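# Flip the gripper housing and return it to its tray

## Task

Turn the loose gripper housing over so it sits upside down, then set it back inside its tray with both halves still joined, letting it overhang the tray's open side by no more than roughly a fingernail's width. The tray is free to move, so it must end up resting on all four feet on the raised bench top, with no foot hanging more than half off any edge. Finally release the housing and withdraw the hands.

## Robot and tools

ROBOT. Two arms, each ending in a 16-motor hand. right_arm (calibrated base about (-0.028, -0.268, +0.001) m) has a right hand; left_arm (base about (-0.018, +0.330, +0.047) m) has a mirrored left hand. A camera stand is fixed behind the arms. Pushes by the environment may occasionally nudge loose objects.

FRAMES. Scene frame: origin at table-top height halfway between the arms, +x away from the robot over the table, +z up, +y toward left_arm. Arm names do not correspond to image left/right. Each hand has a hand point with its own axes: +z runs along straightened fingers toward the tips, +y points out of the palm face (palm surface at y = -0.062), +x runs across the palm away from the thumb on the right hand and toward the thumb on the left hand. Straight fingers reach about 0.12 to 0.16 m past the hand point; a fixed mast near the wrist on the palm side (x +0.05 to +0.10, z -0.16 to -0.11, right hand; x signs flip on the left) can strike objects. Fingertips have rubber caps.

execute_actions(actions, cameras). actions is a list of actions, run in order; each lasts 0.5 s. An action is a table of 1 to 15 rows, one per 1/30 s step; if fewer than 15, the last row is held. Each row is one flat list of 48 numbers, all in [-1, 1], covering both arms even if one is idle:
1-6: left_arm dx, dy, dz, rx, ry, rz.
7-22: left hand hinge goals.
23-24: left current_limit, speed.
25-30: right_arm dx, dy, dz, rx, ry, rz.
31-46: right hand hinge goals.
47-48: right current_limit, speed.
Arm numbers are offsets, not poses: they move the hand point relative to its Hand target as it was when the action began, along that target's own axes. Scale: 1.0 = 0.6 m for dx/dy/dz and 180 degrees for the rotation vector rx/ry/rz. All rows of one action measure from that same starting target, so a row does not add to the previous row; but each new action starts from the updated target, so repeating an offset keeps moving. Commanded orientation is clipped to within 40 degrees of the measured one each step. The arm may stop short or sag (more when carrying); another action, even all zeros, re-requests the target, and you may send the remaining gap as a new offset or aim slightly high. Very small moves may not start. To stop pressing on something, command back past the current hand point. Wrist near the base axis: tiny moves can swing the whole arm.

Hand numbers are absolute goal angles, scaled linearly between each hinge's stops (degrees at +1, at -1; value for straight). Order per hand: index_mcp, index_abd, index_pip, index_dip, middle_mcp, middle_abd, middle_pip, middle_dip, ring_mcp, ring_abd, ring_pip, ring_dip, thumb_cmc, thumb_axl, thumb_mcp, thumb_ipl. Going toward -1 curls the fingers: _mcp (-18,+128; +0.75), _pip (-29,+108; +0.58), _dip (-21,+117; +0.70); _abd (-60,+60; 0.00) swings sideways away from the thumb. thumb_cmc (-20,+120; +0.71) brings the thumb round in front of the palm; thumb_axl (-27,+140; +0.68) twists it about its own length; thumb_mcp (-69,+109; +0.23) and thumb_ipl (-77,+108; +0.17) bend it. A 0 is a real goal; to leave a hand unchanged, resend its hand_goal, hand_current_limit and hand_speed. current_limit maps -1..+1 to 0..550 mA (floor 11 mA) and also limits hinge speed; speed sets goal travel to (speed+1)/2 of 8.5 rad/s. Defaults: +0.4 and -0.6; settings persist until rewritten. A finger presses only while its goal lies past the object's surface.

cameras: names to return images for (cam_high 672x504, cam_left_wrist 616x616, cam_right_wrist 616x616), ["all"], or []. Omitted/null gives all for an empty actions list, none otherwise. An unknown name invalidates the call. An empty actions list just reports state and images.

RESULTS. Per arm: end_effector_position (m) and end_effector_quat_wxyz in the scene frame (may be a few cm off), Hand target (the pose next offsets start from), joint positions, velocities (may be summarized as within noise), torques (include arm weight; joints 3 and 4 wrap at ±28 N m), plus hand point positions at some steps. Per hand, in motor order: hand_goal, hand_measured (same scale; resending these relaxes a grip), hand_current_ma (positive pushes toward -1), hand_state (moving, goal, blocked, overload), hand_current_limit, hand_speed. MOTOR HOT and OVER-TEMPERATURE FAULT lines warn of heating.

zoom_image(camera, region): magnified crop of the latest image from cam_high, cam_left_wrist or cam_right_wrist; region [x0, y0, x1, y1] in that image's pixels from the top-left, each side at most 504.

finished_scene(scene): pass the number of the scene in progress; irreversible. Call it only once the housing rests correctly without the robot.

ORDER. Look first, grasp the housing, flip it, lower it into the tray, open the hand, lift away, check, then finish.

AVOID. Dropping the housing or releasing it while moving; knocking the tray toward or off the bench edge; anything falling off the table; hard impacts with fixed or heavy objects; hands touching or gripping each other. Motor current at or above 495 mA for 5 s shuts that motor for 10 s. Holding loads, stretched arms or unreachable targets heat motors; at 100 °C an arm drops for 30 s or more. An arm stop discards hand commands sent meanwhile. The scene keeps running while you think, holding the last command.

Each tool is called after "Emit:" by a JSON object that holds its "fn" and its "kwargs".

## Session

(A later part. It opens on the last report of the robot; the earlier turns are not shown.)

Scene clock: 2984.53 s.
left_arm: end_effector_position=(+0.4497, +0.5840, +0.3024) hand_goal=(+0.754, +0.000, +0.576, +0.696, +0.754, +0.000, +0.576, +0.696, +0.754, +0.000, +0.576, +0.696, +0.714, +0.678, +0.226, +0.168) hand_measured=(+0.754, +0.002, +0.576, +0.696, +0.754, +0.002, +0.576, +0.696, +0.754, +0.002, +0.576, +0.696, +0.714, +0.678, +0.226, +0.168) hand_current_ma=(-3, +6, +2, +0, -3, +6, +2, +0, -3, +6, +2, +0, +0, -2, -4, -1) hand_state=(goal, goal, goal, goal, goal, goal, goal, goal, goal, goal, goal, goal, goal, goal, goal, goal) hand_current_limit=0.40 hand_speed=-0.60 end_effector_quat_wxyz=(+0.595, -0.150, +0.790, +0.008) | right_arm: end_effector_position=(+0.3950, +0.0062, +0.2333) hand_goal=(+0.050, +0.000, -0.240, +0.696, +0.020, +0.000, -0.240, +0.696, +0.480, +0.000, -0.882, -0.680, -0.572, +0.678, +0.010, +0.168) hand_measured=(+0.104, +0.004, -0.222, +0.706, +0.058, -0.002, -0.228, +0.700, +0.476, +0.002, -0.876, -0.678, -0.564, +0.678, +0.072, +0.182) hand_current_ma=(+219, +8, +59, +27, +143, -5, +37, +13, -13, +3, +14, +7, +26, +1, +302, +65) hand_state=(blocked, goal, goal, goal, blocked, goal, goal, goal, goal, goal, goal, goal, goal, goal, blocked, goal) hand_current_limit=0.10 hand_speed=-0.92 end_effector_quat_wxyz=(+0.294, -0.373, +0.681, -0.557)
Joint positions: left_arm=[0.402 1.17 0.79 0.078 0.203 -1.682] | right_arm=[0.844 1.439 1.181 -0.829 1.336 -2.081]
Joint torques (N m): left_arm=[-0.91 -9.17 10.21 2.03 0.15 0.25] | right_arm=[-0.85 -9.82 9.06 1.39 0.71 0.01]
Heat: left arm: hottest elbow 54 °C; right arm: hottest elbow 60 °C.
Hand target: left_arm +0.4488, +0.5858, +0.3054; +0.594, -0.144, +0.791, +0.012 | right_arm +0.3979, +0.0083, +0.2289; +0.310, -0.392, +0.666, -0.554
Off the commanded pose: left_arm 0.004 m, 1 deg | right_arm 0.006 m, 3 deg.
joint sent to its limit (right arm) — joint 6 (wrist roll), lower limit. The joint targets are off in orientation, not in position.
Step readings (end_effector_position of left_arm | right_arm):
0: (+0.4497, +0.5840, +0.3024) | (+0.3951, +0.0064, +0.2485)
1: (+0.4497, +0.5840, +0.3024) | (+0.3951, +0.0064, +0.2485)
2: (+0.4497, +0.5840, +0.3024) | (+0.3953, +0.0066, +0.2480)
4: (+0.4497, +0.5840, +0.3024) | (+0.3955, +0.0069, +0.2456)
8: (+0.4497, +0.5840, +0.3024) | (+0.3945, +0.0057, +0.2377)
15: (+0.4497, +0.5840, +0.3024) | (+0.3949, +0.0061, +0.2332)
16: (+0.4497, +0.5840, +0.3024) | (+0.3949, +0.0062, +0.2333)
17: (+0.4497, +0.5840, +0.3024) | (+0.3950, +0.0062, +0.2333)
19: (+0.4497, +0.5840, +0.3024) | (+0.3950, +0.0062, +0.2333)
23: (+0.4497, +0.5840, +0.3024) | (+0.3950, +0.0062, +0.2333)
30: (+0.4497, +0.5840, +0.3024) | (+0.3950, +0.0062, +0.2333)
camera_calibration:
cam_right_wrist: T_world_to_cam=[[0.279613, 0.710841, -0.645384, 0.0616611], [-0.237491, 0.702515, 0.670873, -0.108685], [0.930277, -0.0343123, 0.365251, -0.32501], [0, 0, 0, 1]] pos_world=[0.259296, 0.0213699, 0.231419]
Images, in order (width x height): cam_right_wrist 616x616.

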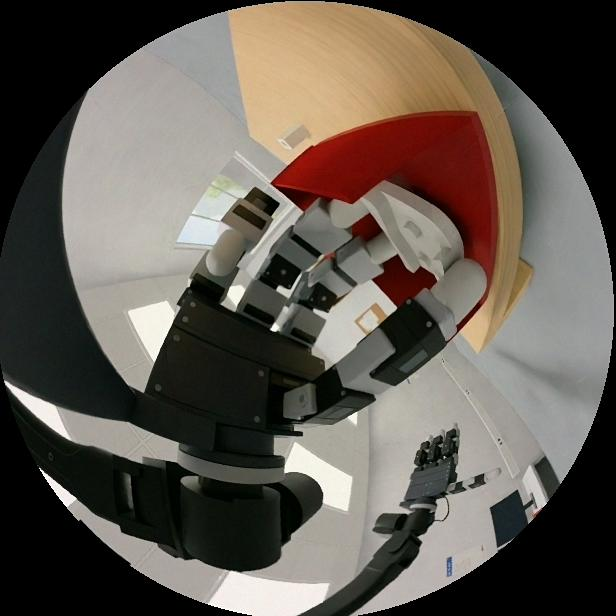

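Emit:
{"fn": "execute_actions", "kwargs": {"actions": [[[0,0,0,0,0,0,0.754,0,0.576,0.696,0.754,0,0.576,0.696,0.754,0,0.576,0.696,0.714,0.678,0.226,0.168,0.4,-0.6,0,0.0115,0.0025,0,0,0,0.05,0,-0.2405,0.696,0.02,0,-0.2405,0.696,0.48,0,-0.883,-0.681,-0.572,0.678,0.01,0.168,0.1,-0.92]],[[0,0,0,0,0,0,0.754,0,0.576,0.696,0.754,0,0.576,0.696,0.754,0,0.576,0.696,0.714,0.678,0.226,0.168,0.4,-0.6,0,0,0,0,0,0,0.05,0,-0.2405,0.696,0.02,0,-0.2405,0.696,0.48,0,-0.883,-0.681,-0.572,0.678,0.01,0.168,0.1,-0.92]]], "cameras": []}}

Emit:
{"fn": "execute_actions", "kwargs": {"actions": [[[0,0,0,0,0,0,0.754,0,0.576,0.696,0.754,0,0.576,0.696,0.754,0,0.576,0.696,0.714,0.678,0.226,0.168,0.4,-0.6,0,0.0098,0.002,0,0,0,0.05,0,-0.2405,0.696,0.02,0,-0.2405,0.696,0.48,0,-0.883,-0.681,-0.572,0.678,0.01,0.168,0.1,-0.92]]], "cameras": ["cam_right_wrist"]}}

Scene clock: 2995.17 s.
left_arm: end_effector_position=(+0.4497, +0.5840, +0.3024) hand_goal=(+0.754, +0.000, +0.576, +0.696, +0.754, +0.000, +0.576, +0.696, +0.754, +0.000, +0.576, +0.696, +0.714, +0.678, +0.226, +0.168) hand_measured=(+0.754, +0.002, +0.576, +0.696, +0.754, +0.002, +0.576, +0.696, +0.754, +0.002, +0.576, +0.696, +0.714, +0.678, +0.226, +0.168) hand_current_ma=(-3, +6, +2, +0, -3, +6, +2, +0, -3, +6, +2, +0, +0, -2, -4, -1) hand_state=(goal, goal, goal, goal, goal, goal, goal, goal, goal, goal, goal, goal, goal, goal, goal, goal) hand_current_limit=0.40 hand_speed=-0.60 end_effector_quat_wxyz=(+0.595, -0.150, +0.790, +0.008) | right_arm: end_effector_position=(+0.3951, +0.0064, +0.2279) hand_goal=(+0.050, +0.000, -0.240, +0.696, +0.020, +0.000, -0.240, +0.696, +0.480, +0.000, -0.882, -0.680, -0.572, +0.678, +0.010, +0.168) hand_measured=(+0.104, +0.004, -0.222, +0.706, +0.058, -0.002, -0.228, +0.700, +0.476, +0.002, -0.876, -0.678, -0.564, +0.678, +0.072, +0.182) hand_current_ma=(+219, +8, +59, +27, +143, -5, +37, +13, -13, +4, +14, +7, +26, +1, +303, +65) hand_state=(blocked, goal, goal, goal, blocked, goal, goal, goal, goal, goal, goal, goal, goal, goal, blocked, goal) hand_current_limit=0.10 hand_speed=-0.92 end_effector_quat_wxyz=(+0.296, -0.372, +0.682, -0.556)
Joint positions: left_arm=[0.402 1.17 0.79 0.078 0.203 -1.682] | right_arm=[0.844 1.442 1.168 -0.81 1.336 -2.081]
Joint torques (N m): left_arm=[-0.56 -9.41 10.22 2.13 0.14 0.24] | right_arm=[-0.97 -9.58 8.88 1.31 0.73 0.01]
Heat: left arm: hottest elbow 54 °C; right arm: hottest elbow 58 °C.
Hand target: left_arm +0.4488, +0.5858, +0.3054; +0.594, -0.144, +0.791, +0.012 | right_arm +0.3980, +0.0081, +0.2218; +0.311, -0.392, +0.666, -0.554
Off the commanded pose: left_arm 0.004 m, 1 deg | right_arm 0.007 m, 3 deg.
joint sent to its limit (right arm) — joint 6 (wrist roll), lower limit. The joint targets are off in orientation, not in position.
Step readings (end_effector_position of left_arm | right_arm):
0: (+0.4497, +0.5840, +0.3024) | (+0.3950, +0.0062, +0.2333)
1: (+0.4497, +0.5840, +0.3024) | (+0.3950, +0.0063, +0.2333)
2: (+0.4497, +0.5840, +0.3024) | (+0.3951, +0.0063, +0.2331)
4: (+0.4497, +0.5840, +0.3024) | (+0.3954, +0.0067, +0.2324)
8: (+0.4497, +0.5840, +0.3024) | (+0.3949, +0.0061, +0.2293)
15: (+0.4497, +0.5840, +0.3024) | (+0.3951, +0.0063, +0.2279)
16: (+0.4497, +0.5840, +0.3024) | (+0.3951, +0.0063, +0.2279)
17: (+0.4497, +0.5840, +0.3024) | (+0.3951, +0.0063, +0.2279)
19: (+0.4497, +0.5840, +0.3024) | (+0.3951, +0.0064, +0.2279)
23: (+0.4497, +0.5840, +0.3024) | (+0.3951, +0.0064, +0.2279)
30: (+0.4497, +0.5840, +0.3024) | (+0.3951, +0.0064, +0.2279)
No camera images: "cameras" was empty.

Scene clock: 2995.87 s.
left_arm: end_effector_position=(+0.4497, +0.5840, +0.3024) hand_goal=(+0.754, +0.000, +0.576, +0.696, +0.754, +0.000, +0.576, +0.696, +0.754, +0.000, +0.576, +0.696, +0.714, +0.678, +0.226, +0.168) hand_measured=(+0.754, +0.002, +0.576, +0.696, +0.754, +0.002, +0.576, +0.696, +0.754, +0.002, +0.576, +0.696, +0.714, +0.678, +0.226, +0.168) hand_current_ma=(-3, +6, +2, +0, -3, +6, +2, +0, -3, +6, +2, +0, +0, -2, -4, -1) hand_state=(goal, goal, goal, goal, goal, goal, goal, goal, goal, goal, goal, goal, goal, goal, goal, goal) hand_current_limit=0.40 hand_speed=-0.60 end_effector_quat_wxyz=(+0.595, -0.150, +0.790, +0.008) | right_arm: end_effector_position=(+0.3954, +0.0067, +0.2247) hand_goal=(+0.050, +0.000, -0.240, +0.696, +0.020, +0.000, -0.240, +0.696, +0.480, +0.000, -0.882, -0.680, -0.572, +0.678, +0.010, +0.168) hand_measured=(+0.104, +0.002, -0.222, +0.706, +0.058, -0.002, -0.228, +0.702, +0.476, +0.002, -0.878, -0.678, -0.564, +0.678, +0.072, +0.182) hand_current_ma=(+219, +5, +59, +27, +143, -5, +39, +15, -13, +3, +11, +7, +26, +1, +302, +65) hand_state=(blocked, goal, goal, goal, blocked, goal, goal, goal, goal, goal, goal, goal, goal, goal, blocked, goal) hand_current_limit=0.10 hand_speed=-0.92 end_effector_quat_wxyz=(+0.298, -0.370, +0.682, -0.556)
Joint positions: left_arm=[0.402 1.17 0.79 0.078 0.203 -1.682] | right_arm=[0.844 1.443 1.159 -0.794 1.336 -2.081]
Joint torques (N m): left_arm=[-0.44 -9.05 10.35 2.04 0.14 0.26] | right_arm=[-0.67 -9.41 8.62 1.37 0.68 0]
Heat: left arm: hottest elbow 54 °C; right arm: hottest elbow 58 °C.
Hand target: left_arm +0.4488, +0.5858, +0.3054; +0.594, -0.144, +0.791, +0.012 | right_arm +0.3980, +0.0079, +0.2157; +0.310, -0.392, +0.666, -0.554
Off the commanded pose: left_arm 0.004 m, 1 deg | right_arm 0.009 m, 3 deg.
joint sent to its limit (right arm) — joint 6 (wrist roll), lower limit. The joint targets are off in orientation, not in position.
Step readings (end_effector_position of left_arm | right_arm):
0: (+0.4497, +0.5840, +0.3024) | (+0.3951, +0.0064, +0.2279)
1: (+0.4497, +0.5840, +0.3024) | (+0.3951, +0.0064, +0.2279)
2: (+0.4497, +0.5840, +0.3024) | (+0.3951, +0.0064, +0.2277)
4: (+0.4497, +0.5840, +0.3024) | (+0.3953, +0.0067, +0.2269)
8: (+0.4497, +0.5840, +0.3024) | (+0.3951, +0.0064, +0.2245)
15: (+0.4497, +0.5840, +0.3024) | (+0.3954, +0.0067, +0.2247)
camera_calibration:
cam_right_wrist: T_world_to_cam=[[0.283796, 0.715357, -0.638533, 0.0525319], [-0.24169, 0.697776, 0.67431, -0.102186], [0.927926, -0.0370395, 0.37092, -0.32266], [0, 0, 0, 1]] pos_world=[0.259799, 0.0217725, 0.222129]
Images, in order (width x height): cam_right_wrist 616x616.

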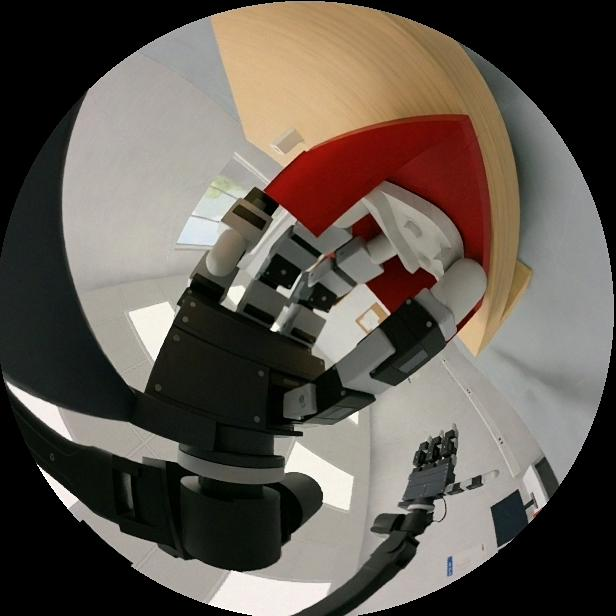

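Emit:
{"fn": "execute_actions", "kwargs": {"actions": [[[0,0,0,0,0,0,0.754,0,0.576,0.696,0.754,0,0.576,0.696,0.754,0,0.576,0.696,0.714,0.678,0.226,0.168,0.4,-0.6,0,0.0033,0.0007,0,0,0,0.05,0,-0.2405,0.696,0.02,0,-0.2405,0.696,0.48,0,-0.883,-0.681,-0.572,0.678,0.01,0.168,0.1,-0.92]]], "cameras": ["cam_right_wrist"]}}

Emit:
{"fn": "zoom_image", "kwargs": {"camera": "cam_right_wrist", "region": [240, 80, 540, 380]}}

Scene clock: 3001.10 s.
left_arm: end_effector_position=(+0.4497, +0.5840, +0.3024) hand_goal=(+0.754, +0.000, +0.576, +0.696, +0.754, +0.000, +0.576, +0.696, +0.754, +0.000, +0.576, +0.696, +0.714, +0.678, +0.226, +0.168) hand_measured=(+0.754, +0.002, +0.576, +0.696, +0.754, +0.002, +0.576, +0.696, +0.754, +0.002, +0.576, +0.696, +0.714, +0.678, +0.226, +0.168) hand_current_ma=(-3, +6, +2, +0, -3, +6, +2, +0, -3, +6, +2, +0, +0, -2, -4, -1) hand_state=(goal, goal, goal, goal, goal, goal, goal, goal, goal, goal, goal, goal, goal, goal, goal, goal) hand_current_limit=0.40 hand_speed=-0.60 end_effector_quat_wxyz=(+0.595, -0.150, +0.790, +0.008) | right_arm: end_effector_position=(+0.3956, +0.0068, +0.2243) hand_goal=(+0.050, +0.000, -0.240, +0.696, +0.020, +0.000, -0.240, +0.696, +0.480, +0.000, -0.882, -0.680, -0.572, +0.678, +0.010, +0.168) hand_measured=(+0.104, +0.002, -0.222, +0.706, +0.058, -0.002, -0.228, +0.702, +0.476, +0.002, -0.880, -0.678, -0.564, +0.678, +0.072, +0.182) hand_current_ma=(+219, +5, +59, +27, +143, -5, +39, +15, -13, +3, +6, +7, +26, +1, +303, +65) hand_state=(blocked, goal, goal, goal, blocked, goal, goal, goal, goal, goal, goal, goal, goal, goal, blocked, goal) hand_current_limit=0.10 hand_speed=-0.92 end_effector_quat_wxyz=(+0.298, -0.370, +0.682, -0.556)
Joint positions: left_arm=[0.402 1.17 0.79 0.078 0.203 -1.682] | right_arm=[0.844 1.443 1.157 -0.789 1.337 -2.083]
Joint torques (N m): left_arm=[-0.73 -9.17 10.15 2.22 0.16 0.26] | right_arm=[-0.85 -9.23 8.49 1.31 0.67 0.01]
Heat: left arm: hottest elbow 54 °C; right arm: hottest elbow 58 °C.
Hand target: left_arm +0.4488, +0.5858, +0.3054; +0.594, -0.144, +0.791, +0.012 | right_arm +0.3979, +0.0079, +0.2137; +0.310, -0.392, +0.666, -0.554
Off the commanded pose: left_arm 0.004 m, 1 deg | right_arm 0.011 m, 3 deg.
joint sent to its limit (right arm) — joint 6 (wrist roll), lower limit. The joint targets are off in orientation, not in position.
Step readings (end_effector_position of left_arm | right_arm):
0: (+0.4497, +0.5840, +0.3024) | (+0.3954, +0.0067, +0.2247)
1: (+0.4497, +0.5840, +0.3024) | (+0.3954, +0.0067, +0.2247)
2: (+0.4497, +0.5840, +0.3024) | (+0.3955, +0.0067, +0.2247)
4: (+0.4497, +0.5840, +0.3024) | (+0.3956, +0.0069, +0.2247)
8: (+0.4497, +0.5840, +0.3024) | (+0.3956, +0.0068, +0.2244)
15: (+0.4497, +0.5840, +0.3024) | (+0.3956, +0.0068, +0.2243)
camera_calibration:
cam_right_wrist: T_world_to_cam=[[0.284811, 0.715759, -0.637629, 0.0515482], [-0.242818, 0.697354, 0.674342, -0.101508], [0.92732, -0.0372323, 0.372413, -0.322789], [0, 0, 0, 1]] pos_world=[0.259999, 0.0218727, 0.221531]
Images, in order (width x height): cam_right_wrist 616x616.

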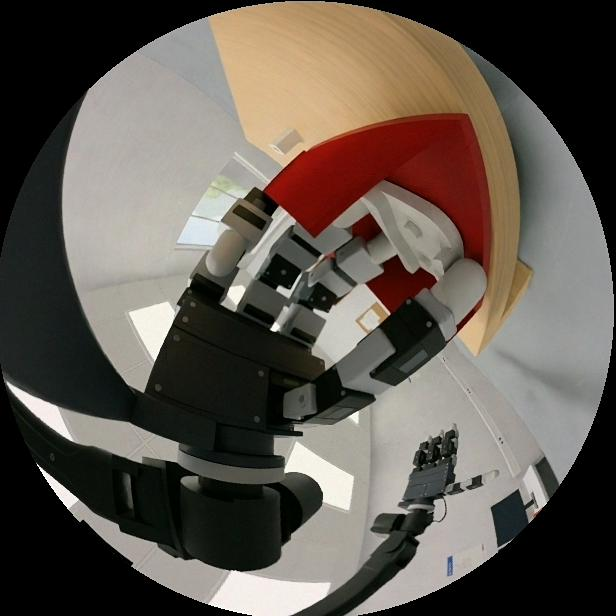

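Scaled by 1.680 from the camera's 616x616 image, which has a finer 880x880 frame.

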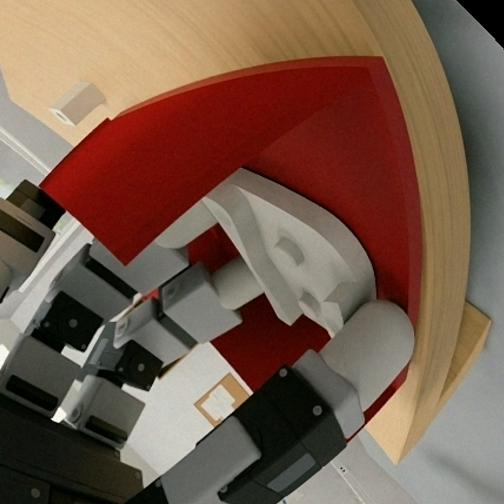

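Emit:
{"fn": "execute_actions", "kwargs": {"actions": [[[0,0,0,0,0,0,0.754,0,0.576,0.696,0.754,0,0.576,0.696,0.754,0,0.576,0.696,0.714,0.678,0.226,0.168,0.4,-0.6,0,0,0,0,0,0,0.05,0,-0.2405,0.696,0.02,0,-0.2405,0.696,0.95,0,-0.883,-0.681,-0.572,0.678,0.01,0.168,0.1,-0.85]],[[0,0,0,0,0,0,0.754,0,0.576,0.696,0.754,0,0.576,0.696,0.754,0,0.576,0.696,0.714,0.678,0.226,0.168,0.4,-0.6,0,0.0065,0.0014,0,0,0,0.05,0,-0.2405,0.696,0.02,0,-0.2405,0.696,0.95,0,-0.883,-0.681,-0.572,0.678,0.01,0.168,0.1,-0.92]]], "cameras": ["cam_right_wrist"]}}

Emit:
{"fn": "zoom_image", "kwargs": {"camera": "cam_right_wrist", "region": [180, 80, 540, 440]}}

Scene clock: 3013.43 s.
left_arm: end_effector_position=(+0.4497, +0.5840, +0.3024) hand_goal=(+0.754, +0.000, +0.576, +0.696, +0.754, +0.000, +0.576, +0.696, +0.754, +0.000, +0.576, +0.696, +0.714, +0.678, +0.226, +0.168) hand_measured=(+0.754, +0.002, +0.576, +0.696, +0.754, +0.002, +0.576, +0.696, +0.754, +0.002, +0.576, +0.696, +0.714, +0.678, +0.226, +0.168) hand_current_ma=(-3, +6, +2, +0, -3, +6, +2, +0, -3, +6, +2, +0, +0, -2, -4, -1) hand_state=(goal, goal, goal, goal, goal, goal, goal, goal, goal, goal, goal, goal, goal, goal, goal, goal) hand_current_limit=0.40 hand_speed=-0.60 end_effector_quat_wxyz=(+0.595, -0.150, +0.790, +0.008) | right_arm: end_effector_position=(+0.3960, +0.0071, +0.2232) hand_goal=(+0.050, +0.000, -0.240, +0.696, +0.020, +0.000, -0.240, +0.696, +0.950, +0.000, -0.882, -0.680, -0.572, +0.678, +0.010, +0.168) hand_measured=(+0.104, +0.000, -0.222, +0.706, +0.058, -0.004, -0.226, +0.702, +0.930, +0.002, -0.880, -0.678, -0.564, +0.678, +0.072, +0.182) hand_current_ma=(+219, +0, +59, +27, +143, -6, +40, +16, -67, +3, +4, +7, +25, +1, +303, +65) hand_state=(blocked, goal, goal, goal, blocked, goal, goal, goal, goal, goal, goal, goal, goal, goal, blocked, goal) hand_current_limit=0.10 hand_speed=-0.92 end_effector_quat_wxyz=(+0.300, -0.368, +0.683, -0.555)
Joint positions: left_arm=[0.402 1.17 0.79 0.078 0.203 -1.682] | right_arm=[0.844 1.443 1.153 -0.778 1.337 -2.083]
Joint torques (N m): left_arm=[-0.38 -8.64 10.37 1.87 0.11 0.26] | right_arm=[-0.85 -8.88 8.31 1.4 0.62 0.03]
Heat: left arm: hottest elbow 55 °C; right arm: hottest elbow 57 °C.
Hand target: left_arm +0.4488, +0.5858, +0.3054; +0.594, -0.144, +0.791, +0.012 | right_arm +0.3980, +0.0078, +0.2099; +0.310, -0.392, +0.666, -0.554
Off the commanded pose: left_arm 0.004 m, 1 deg | right_arm 0.014 m, 4 deg.
joint sent to its limit (right arm) — joint 6 (wrist roll), lower limit. The joint targets are off in orientation, not in position.
Step readings (end_effector_position of left_arm | right_arm):
0: (+0.4497, +0.5840, +0.3024) | (+0.3956, +0.0068, +0.2243)
1: (+0.4497, +0.5840, +0.3024) | (+0.3956, +0.0068, +0.2243)
2: (+0.4497, +0.5840, +0.3024) | (+0.3956, +0.0068, +0.2243)
4: (+0.4497, +0.5840, +0.3024) | (+0.3956, +0.0068, +0.2243)
8: (+0.4497, +0.5840, +0.3024) | (+0.3956, +0.0068, +0.2243)
15: (+0.4497, +0.5840, +0.3024) | (+0.3956, +0.0068, +0.2243)
16: (+0.4497, +0.5840, +0.3024) | (+0.3957, +0.0068, +0.2243)
17: (+0.4497, +0.5840, +0.3024) | (+0.3957, +0.0069, +0.2241)
19: (+0.4497, +0.5840, +0.3024) | (+0.3957, +0.0068, +0.2232)
23: (+0.4497, +0.5840, +0.3024) | (+0.3959, +0.0070, +0.2231)
30: (+0.4497, +0.5840, +0.3024) | (+0.3960, +0.0071, +0.2232)
camera_calibration:
cam_right_wrist: T_world_to_cam=[[0.287812, 0.718183, -0.633543, 0.0483325], [-0.245428, 0.694755, 0.676077, -0.100192], [0.925705, -0.0390943, 0.376221, -0.322891], [0, 0, 0, 1]] pos_world=[0.260401, 0.022274, 0.219837]
Images, in order (width x height): cam_right_wrist 616x616.

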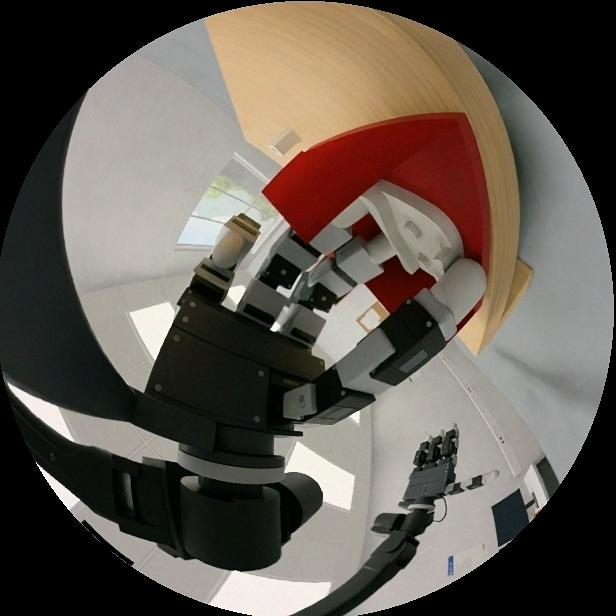

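Scaled by 1.400 from the camera's 616x616 image, which has a finer 880x880 frame.

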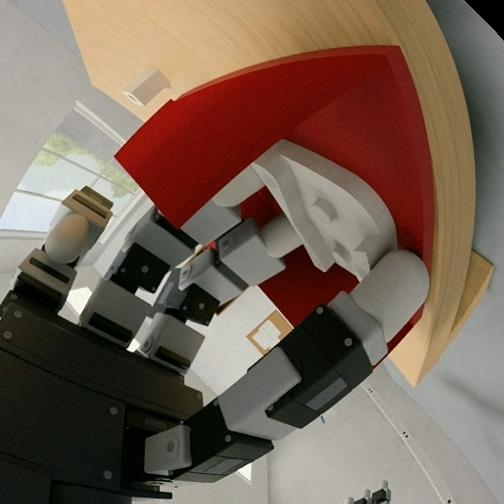

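Emit:
{"fn": "execute_actions", "kwargs": {"actions": [[[0,0,0,0,0,0,0.754,0,0.576,0.696,0.754,0,0.576,0.696,0.754,0,0.576,0.696,0.714,0.678,0.226,0.168,0.4,-0.6,0,0,0,0,0,0,0.12,0,-0.232,0.696,0.08,0,-0.232,0.696,0.95,0,-0.883,-0.681,-0.572,0.678,0.07,0.168,0.1,-0.95]],[[0,0,0,0,0,0,0.754,0,0.576,0.696,0.754,0,0.576,0.696,0.754,0,0.576,0.696,0.714,0.678,0.226,0.168,0.4,-0.6,0,0,0,0,0,0,0.206,0,-0.232,0.696,0.206,0,-0.232,0.696,0.95,0,-0.883,-0.681,-0.572,0.678,0.07,0.168,0.1,-0.95]],[[0,0,0,0,0,0,0.754,0,0.576,0.696,0.754,0,0.576,0.696,0.754,0,0.576,0.696,0.714,0.678,0.226,0.168,0.4,-0.6,0,0,0,0,0,0,0.206,0,-0.232,0.696,0.206,0,-0.232,0.696,0.95,0,-0.883,-0.681,-0.572,0.678,0.226,0.168,0.1,-0.95]],[[0,0,0,0,0,0,0.754,0,0.576,0.696,0.754,0,0.576,0.696,0.754,0,0.576,0.696,0.714,0.678,0.226,0.168,0.4,-0.6,0,0,0,0,0,0,0.206,0,-0.232,0.696,0.206,0,-0.232,0.696,0.95,0,-0.883,-0.681,-0.572,0.678,0.226,0.168,0.1,-0.95]]], "cameras": ["cam_right_wrist"]}}

Emit:
{"fn": "zoom_image", "kwargs": {"camera": "cam_right_wrist", "region": [240, 80, 540, 380]}}

Scene clock: 3032.53 s.
left_arm: end_effector_position=(+0.4497, +0.5840, +0.3024) hand_goal=(+0.754, +0.000, +0.576, +0.696, +0.754, +0.000, +0.576, +0.696, +0.754, +0.000, +0.576, +0.696, +0.714, +0.678, +0.226, +0.168) hand_measured=(+0.754, +0.002, +0.576, +0.696, +0.754, +0.002, +0.576, +0.696, +0.754, +0.002, +0.576, +0.696, +0.714, +0.678, +0.226, +0.168) hand_current_ma=(-3, +6, +2, +0, -3, +6, +2, +0, -3, +6, +2, +0, +0, -2, -4, -1) hand_state=(goal, goal, goal, goal, goal, goal, goal, goal, goal, goal, goal, goal, goal, goal, goal, goal) hand_current_limit=0.40 hand_speed=-0.60 end_effector_quat_wxyz=(+0.595, -0.150, +0.790, +0.008) | right_arm: end_effector_position=(+0.3964, +0.0071, +0.2224) hand_goal=(+0.206, +0.000, -0.232, +0.696, +0.206, +0.000, -0.232, +0.696, +0.950, +0.000, -0.882, -0.680, -0.572, +0.678, +0.226, +0.168) hand_measured=(+0.188, -0.002, -0.236, +0.694, +0.194, -0.002, -0.228, +0.700, +0.930, +0.002, -0.880, -0.678, -0.570, +0.678, +0.222, +0.166) hand_current_ma=(-60, -4, -13, -5, -39, -6, +9, +8, -67, +3, +4, +7, +3, +1, -13, -7) hand_state=(goal, goal, goal, goal, goal, goal, goal, goal, goal, goal, goal, goal, goal, goal, goal, goal) hand_current_limit=0.10 hand_speed=-0.95 end_effector_quat_wxyz=(+0.301, -0.367, +0.683, -0.555)
Joint positions: left_arm=[0.402 1.17 0.79 0.078 0.203 -1.682] | right_arm=[0.844 1.444 1.151 -0.775 1.337 -2.083]
Joint torques (N m): left_arm=[-0.73 -9.7 10.3 2 0.16 0.3] | right_arm=[-0.85 -9.05 8.25 1.21 0.65 0.01]
Heat: left arm: hottest elbow 55 °C; right arm: hottest elbow 55 °C.
Hand target: left_arm +0.4488, +0.5858, +0.3054; +0.594, -0.144, +0.791, +0.012 | right_arm +0.3980, +0.0078, +0.2099; +0.311, -0.392, +0.666, -0.554
Off the commanded pose: left_arm 0.004 m, 1 deg | right_arm 0.013 m, 4 deg.
joint sent to its limit (right arm) — joint 6 (wrist roll), lower limit. The joint targets are off in orientation, not in position.
Step readings (end_effector_position of left_arm | right_arm):
0: (+0.4497, +0.5840, +0.3024) | (+0.3960, +0.0071, +0.2232)
1: (+0.4497, +0.5840, +0.3024) | (+0.3960, +0.0071, +0.2232)
2: (+0.4497, +0.5840, +0.3024) | (+0.3960, +0.0071, +0.2232)
4: (+0.4497, +0.5840, +0.3024) | (+0.3960, +0.0071, +0.2232)
8: (+0.4497, +0.5840, +0.3024) | (+0.3961, +0.0072, +0.2232)
15: (+0.4497, +0.5840, +0.3024) | (+0.3960, +0.0071, +0.2226)
16: (+0.4497, +0.5840, +0.3024) | (+0.3960, +0.0071, +0.2225)
17: (+0.4497, +0.5840, +0.3024) | (+0.3960, +0.0071, +0.2225)
19: (+0.4497, +0.5840, +0.3024) | (+0.3960, +0.0071, +0.2225)
23: (+0.4497, +0.5840, +0.3024) | (+0.3960, +0.0071, +0.2225)
30: (+0.4497, +0.5840, +0.3024) | (+0.3960, +0.0072, +0.2224)
31: (+0.4497, +0.5840, +0.3024) | (+0.3960, +0.0072, +0.2224)
32: (+0.4497, +0.5840, +0.3024) | (+0.3960, +0.0072, +0.2224)
34: (+0.4497, +0.5840, +0.3024) | (+0.3960, +0.0072, +0.2224)
38: (+0.4497, +0.5840, +0.3024) | (+0.3960, +0.0072, +0.2224)
45: (+0.4497, +0.5840, +0.3024) | (+0.3964, +0.0071, +0.2224)
46: (+0.4497, +0.5840, +0.3024) | (+0.3964, +0.0071, +0.2224)
47: (+0.4497, +0.5840, +0.3024) | (+0.3964, +0.0071, +0.2224)
49: (+0.4497, +0.5840, +0.3024) | (+0.3964, +0.0071, +0.2224)
53: (+0.4497, +0.5840, +0.3024) | (+0.3964, +0.0071, +0.2224)
60: (+0.4497, +0.5840, +0.3024) | (+0.3964, +0.0071, +0.2224)
camera_calibration:
cam_right_wrist: T_world_to_cam=[[0.288686, 0.718916, -0.632314, 0.0471259], [-0.245492, 0.693935, 0.676896, -0.0997676], [0.925416, -0.0401823, 0.376817, -0.322989], [0, 0, 0, 1]] pos_world=[0.260802, 0.0223742, 0.219038]
Images, in order (width x height): cam_right_wrist 616x616.

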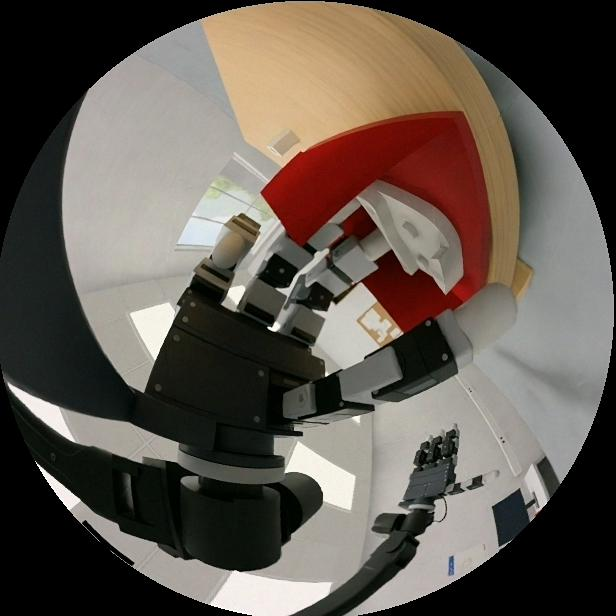

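Scaled by 1.680 from the camera's 616x616 image, which has a finer 880x880 frame.

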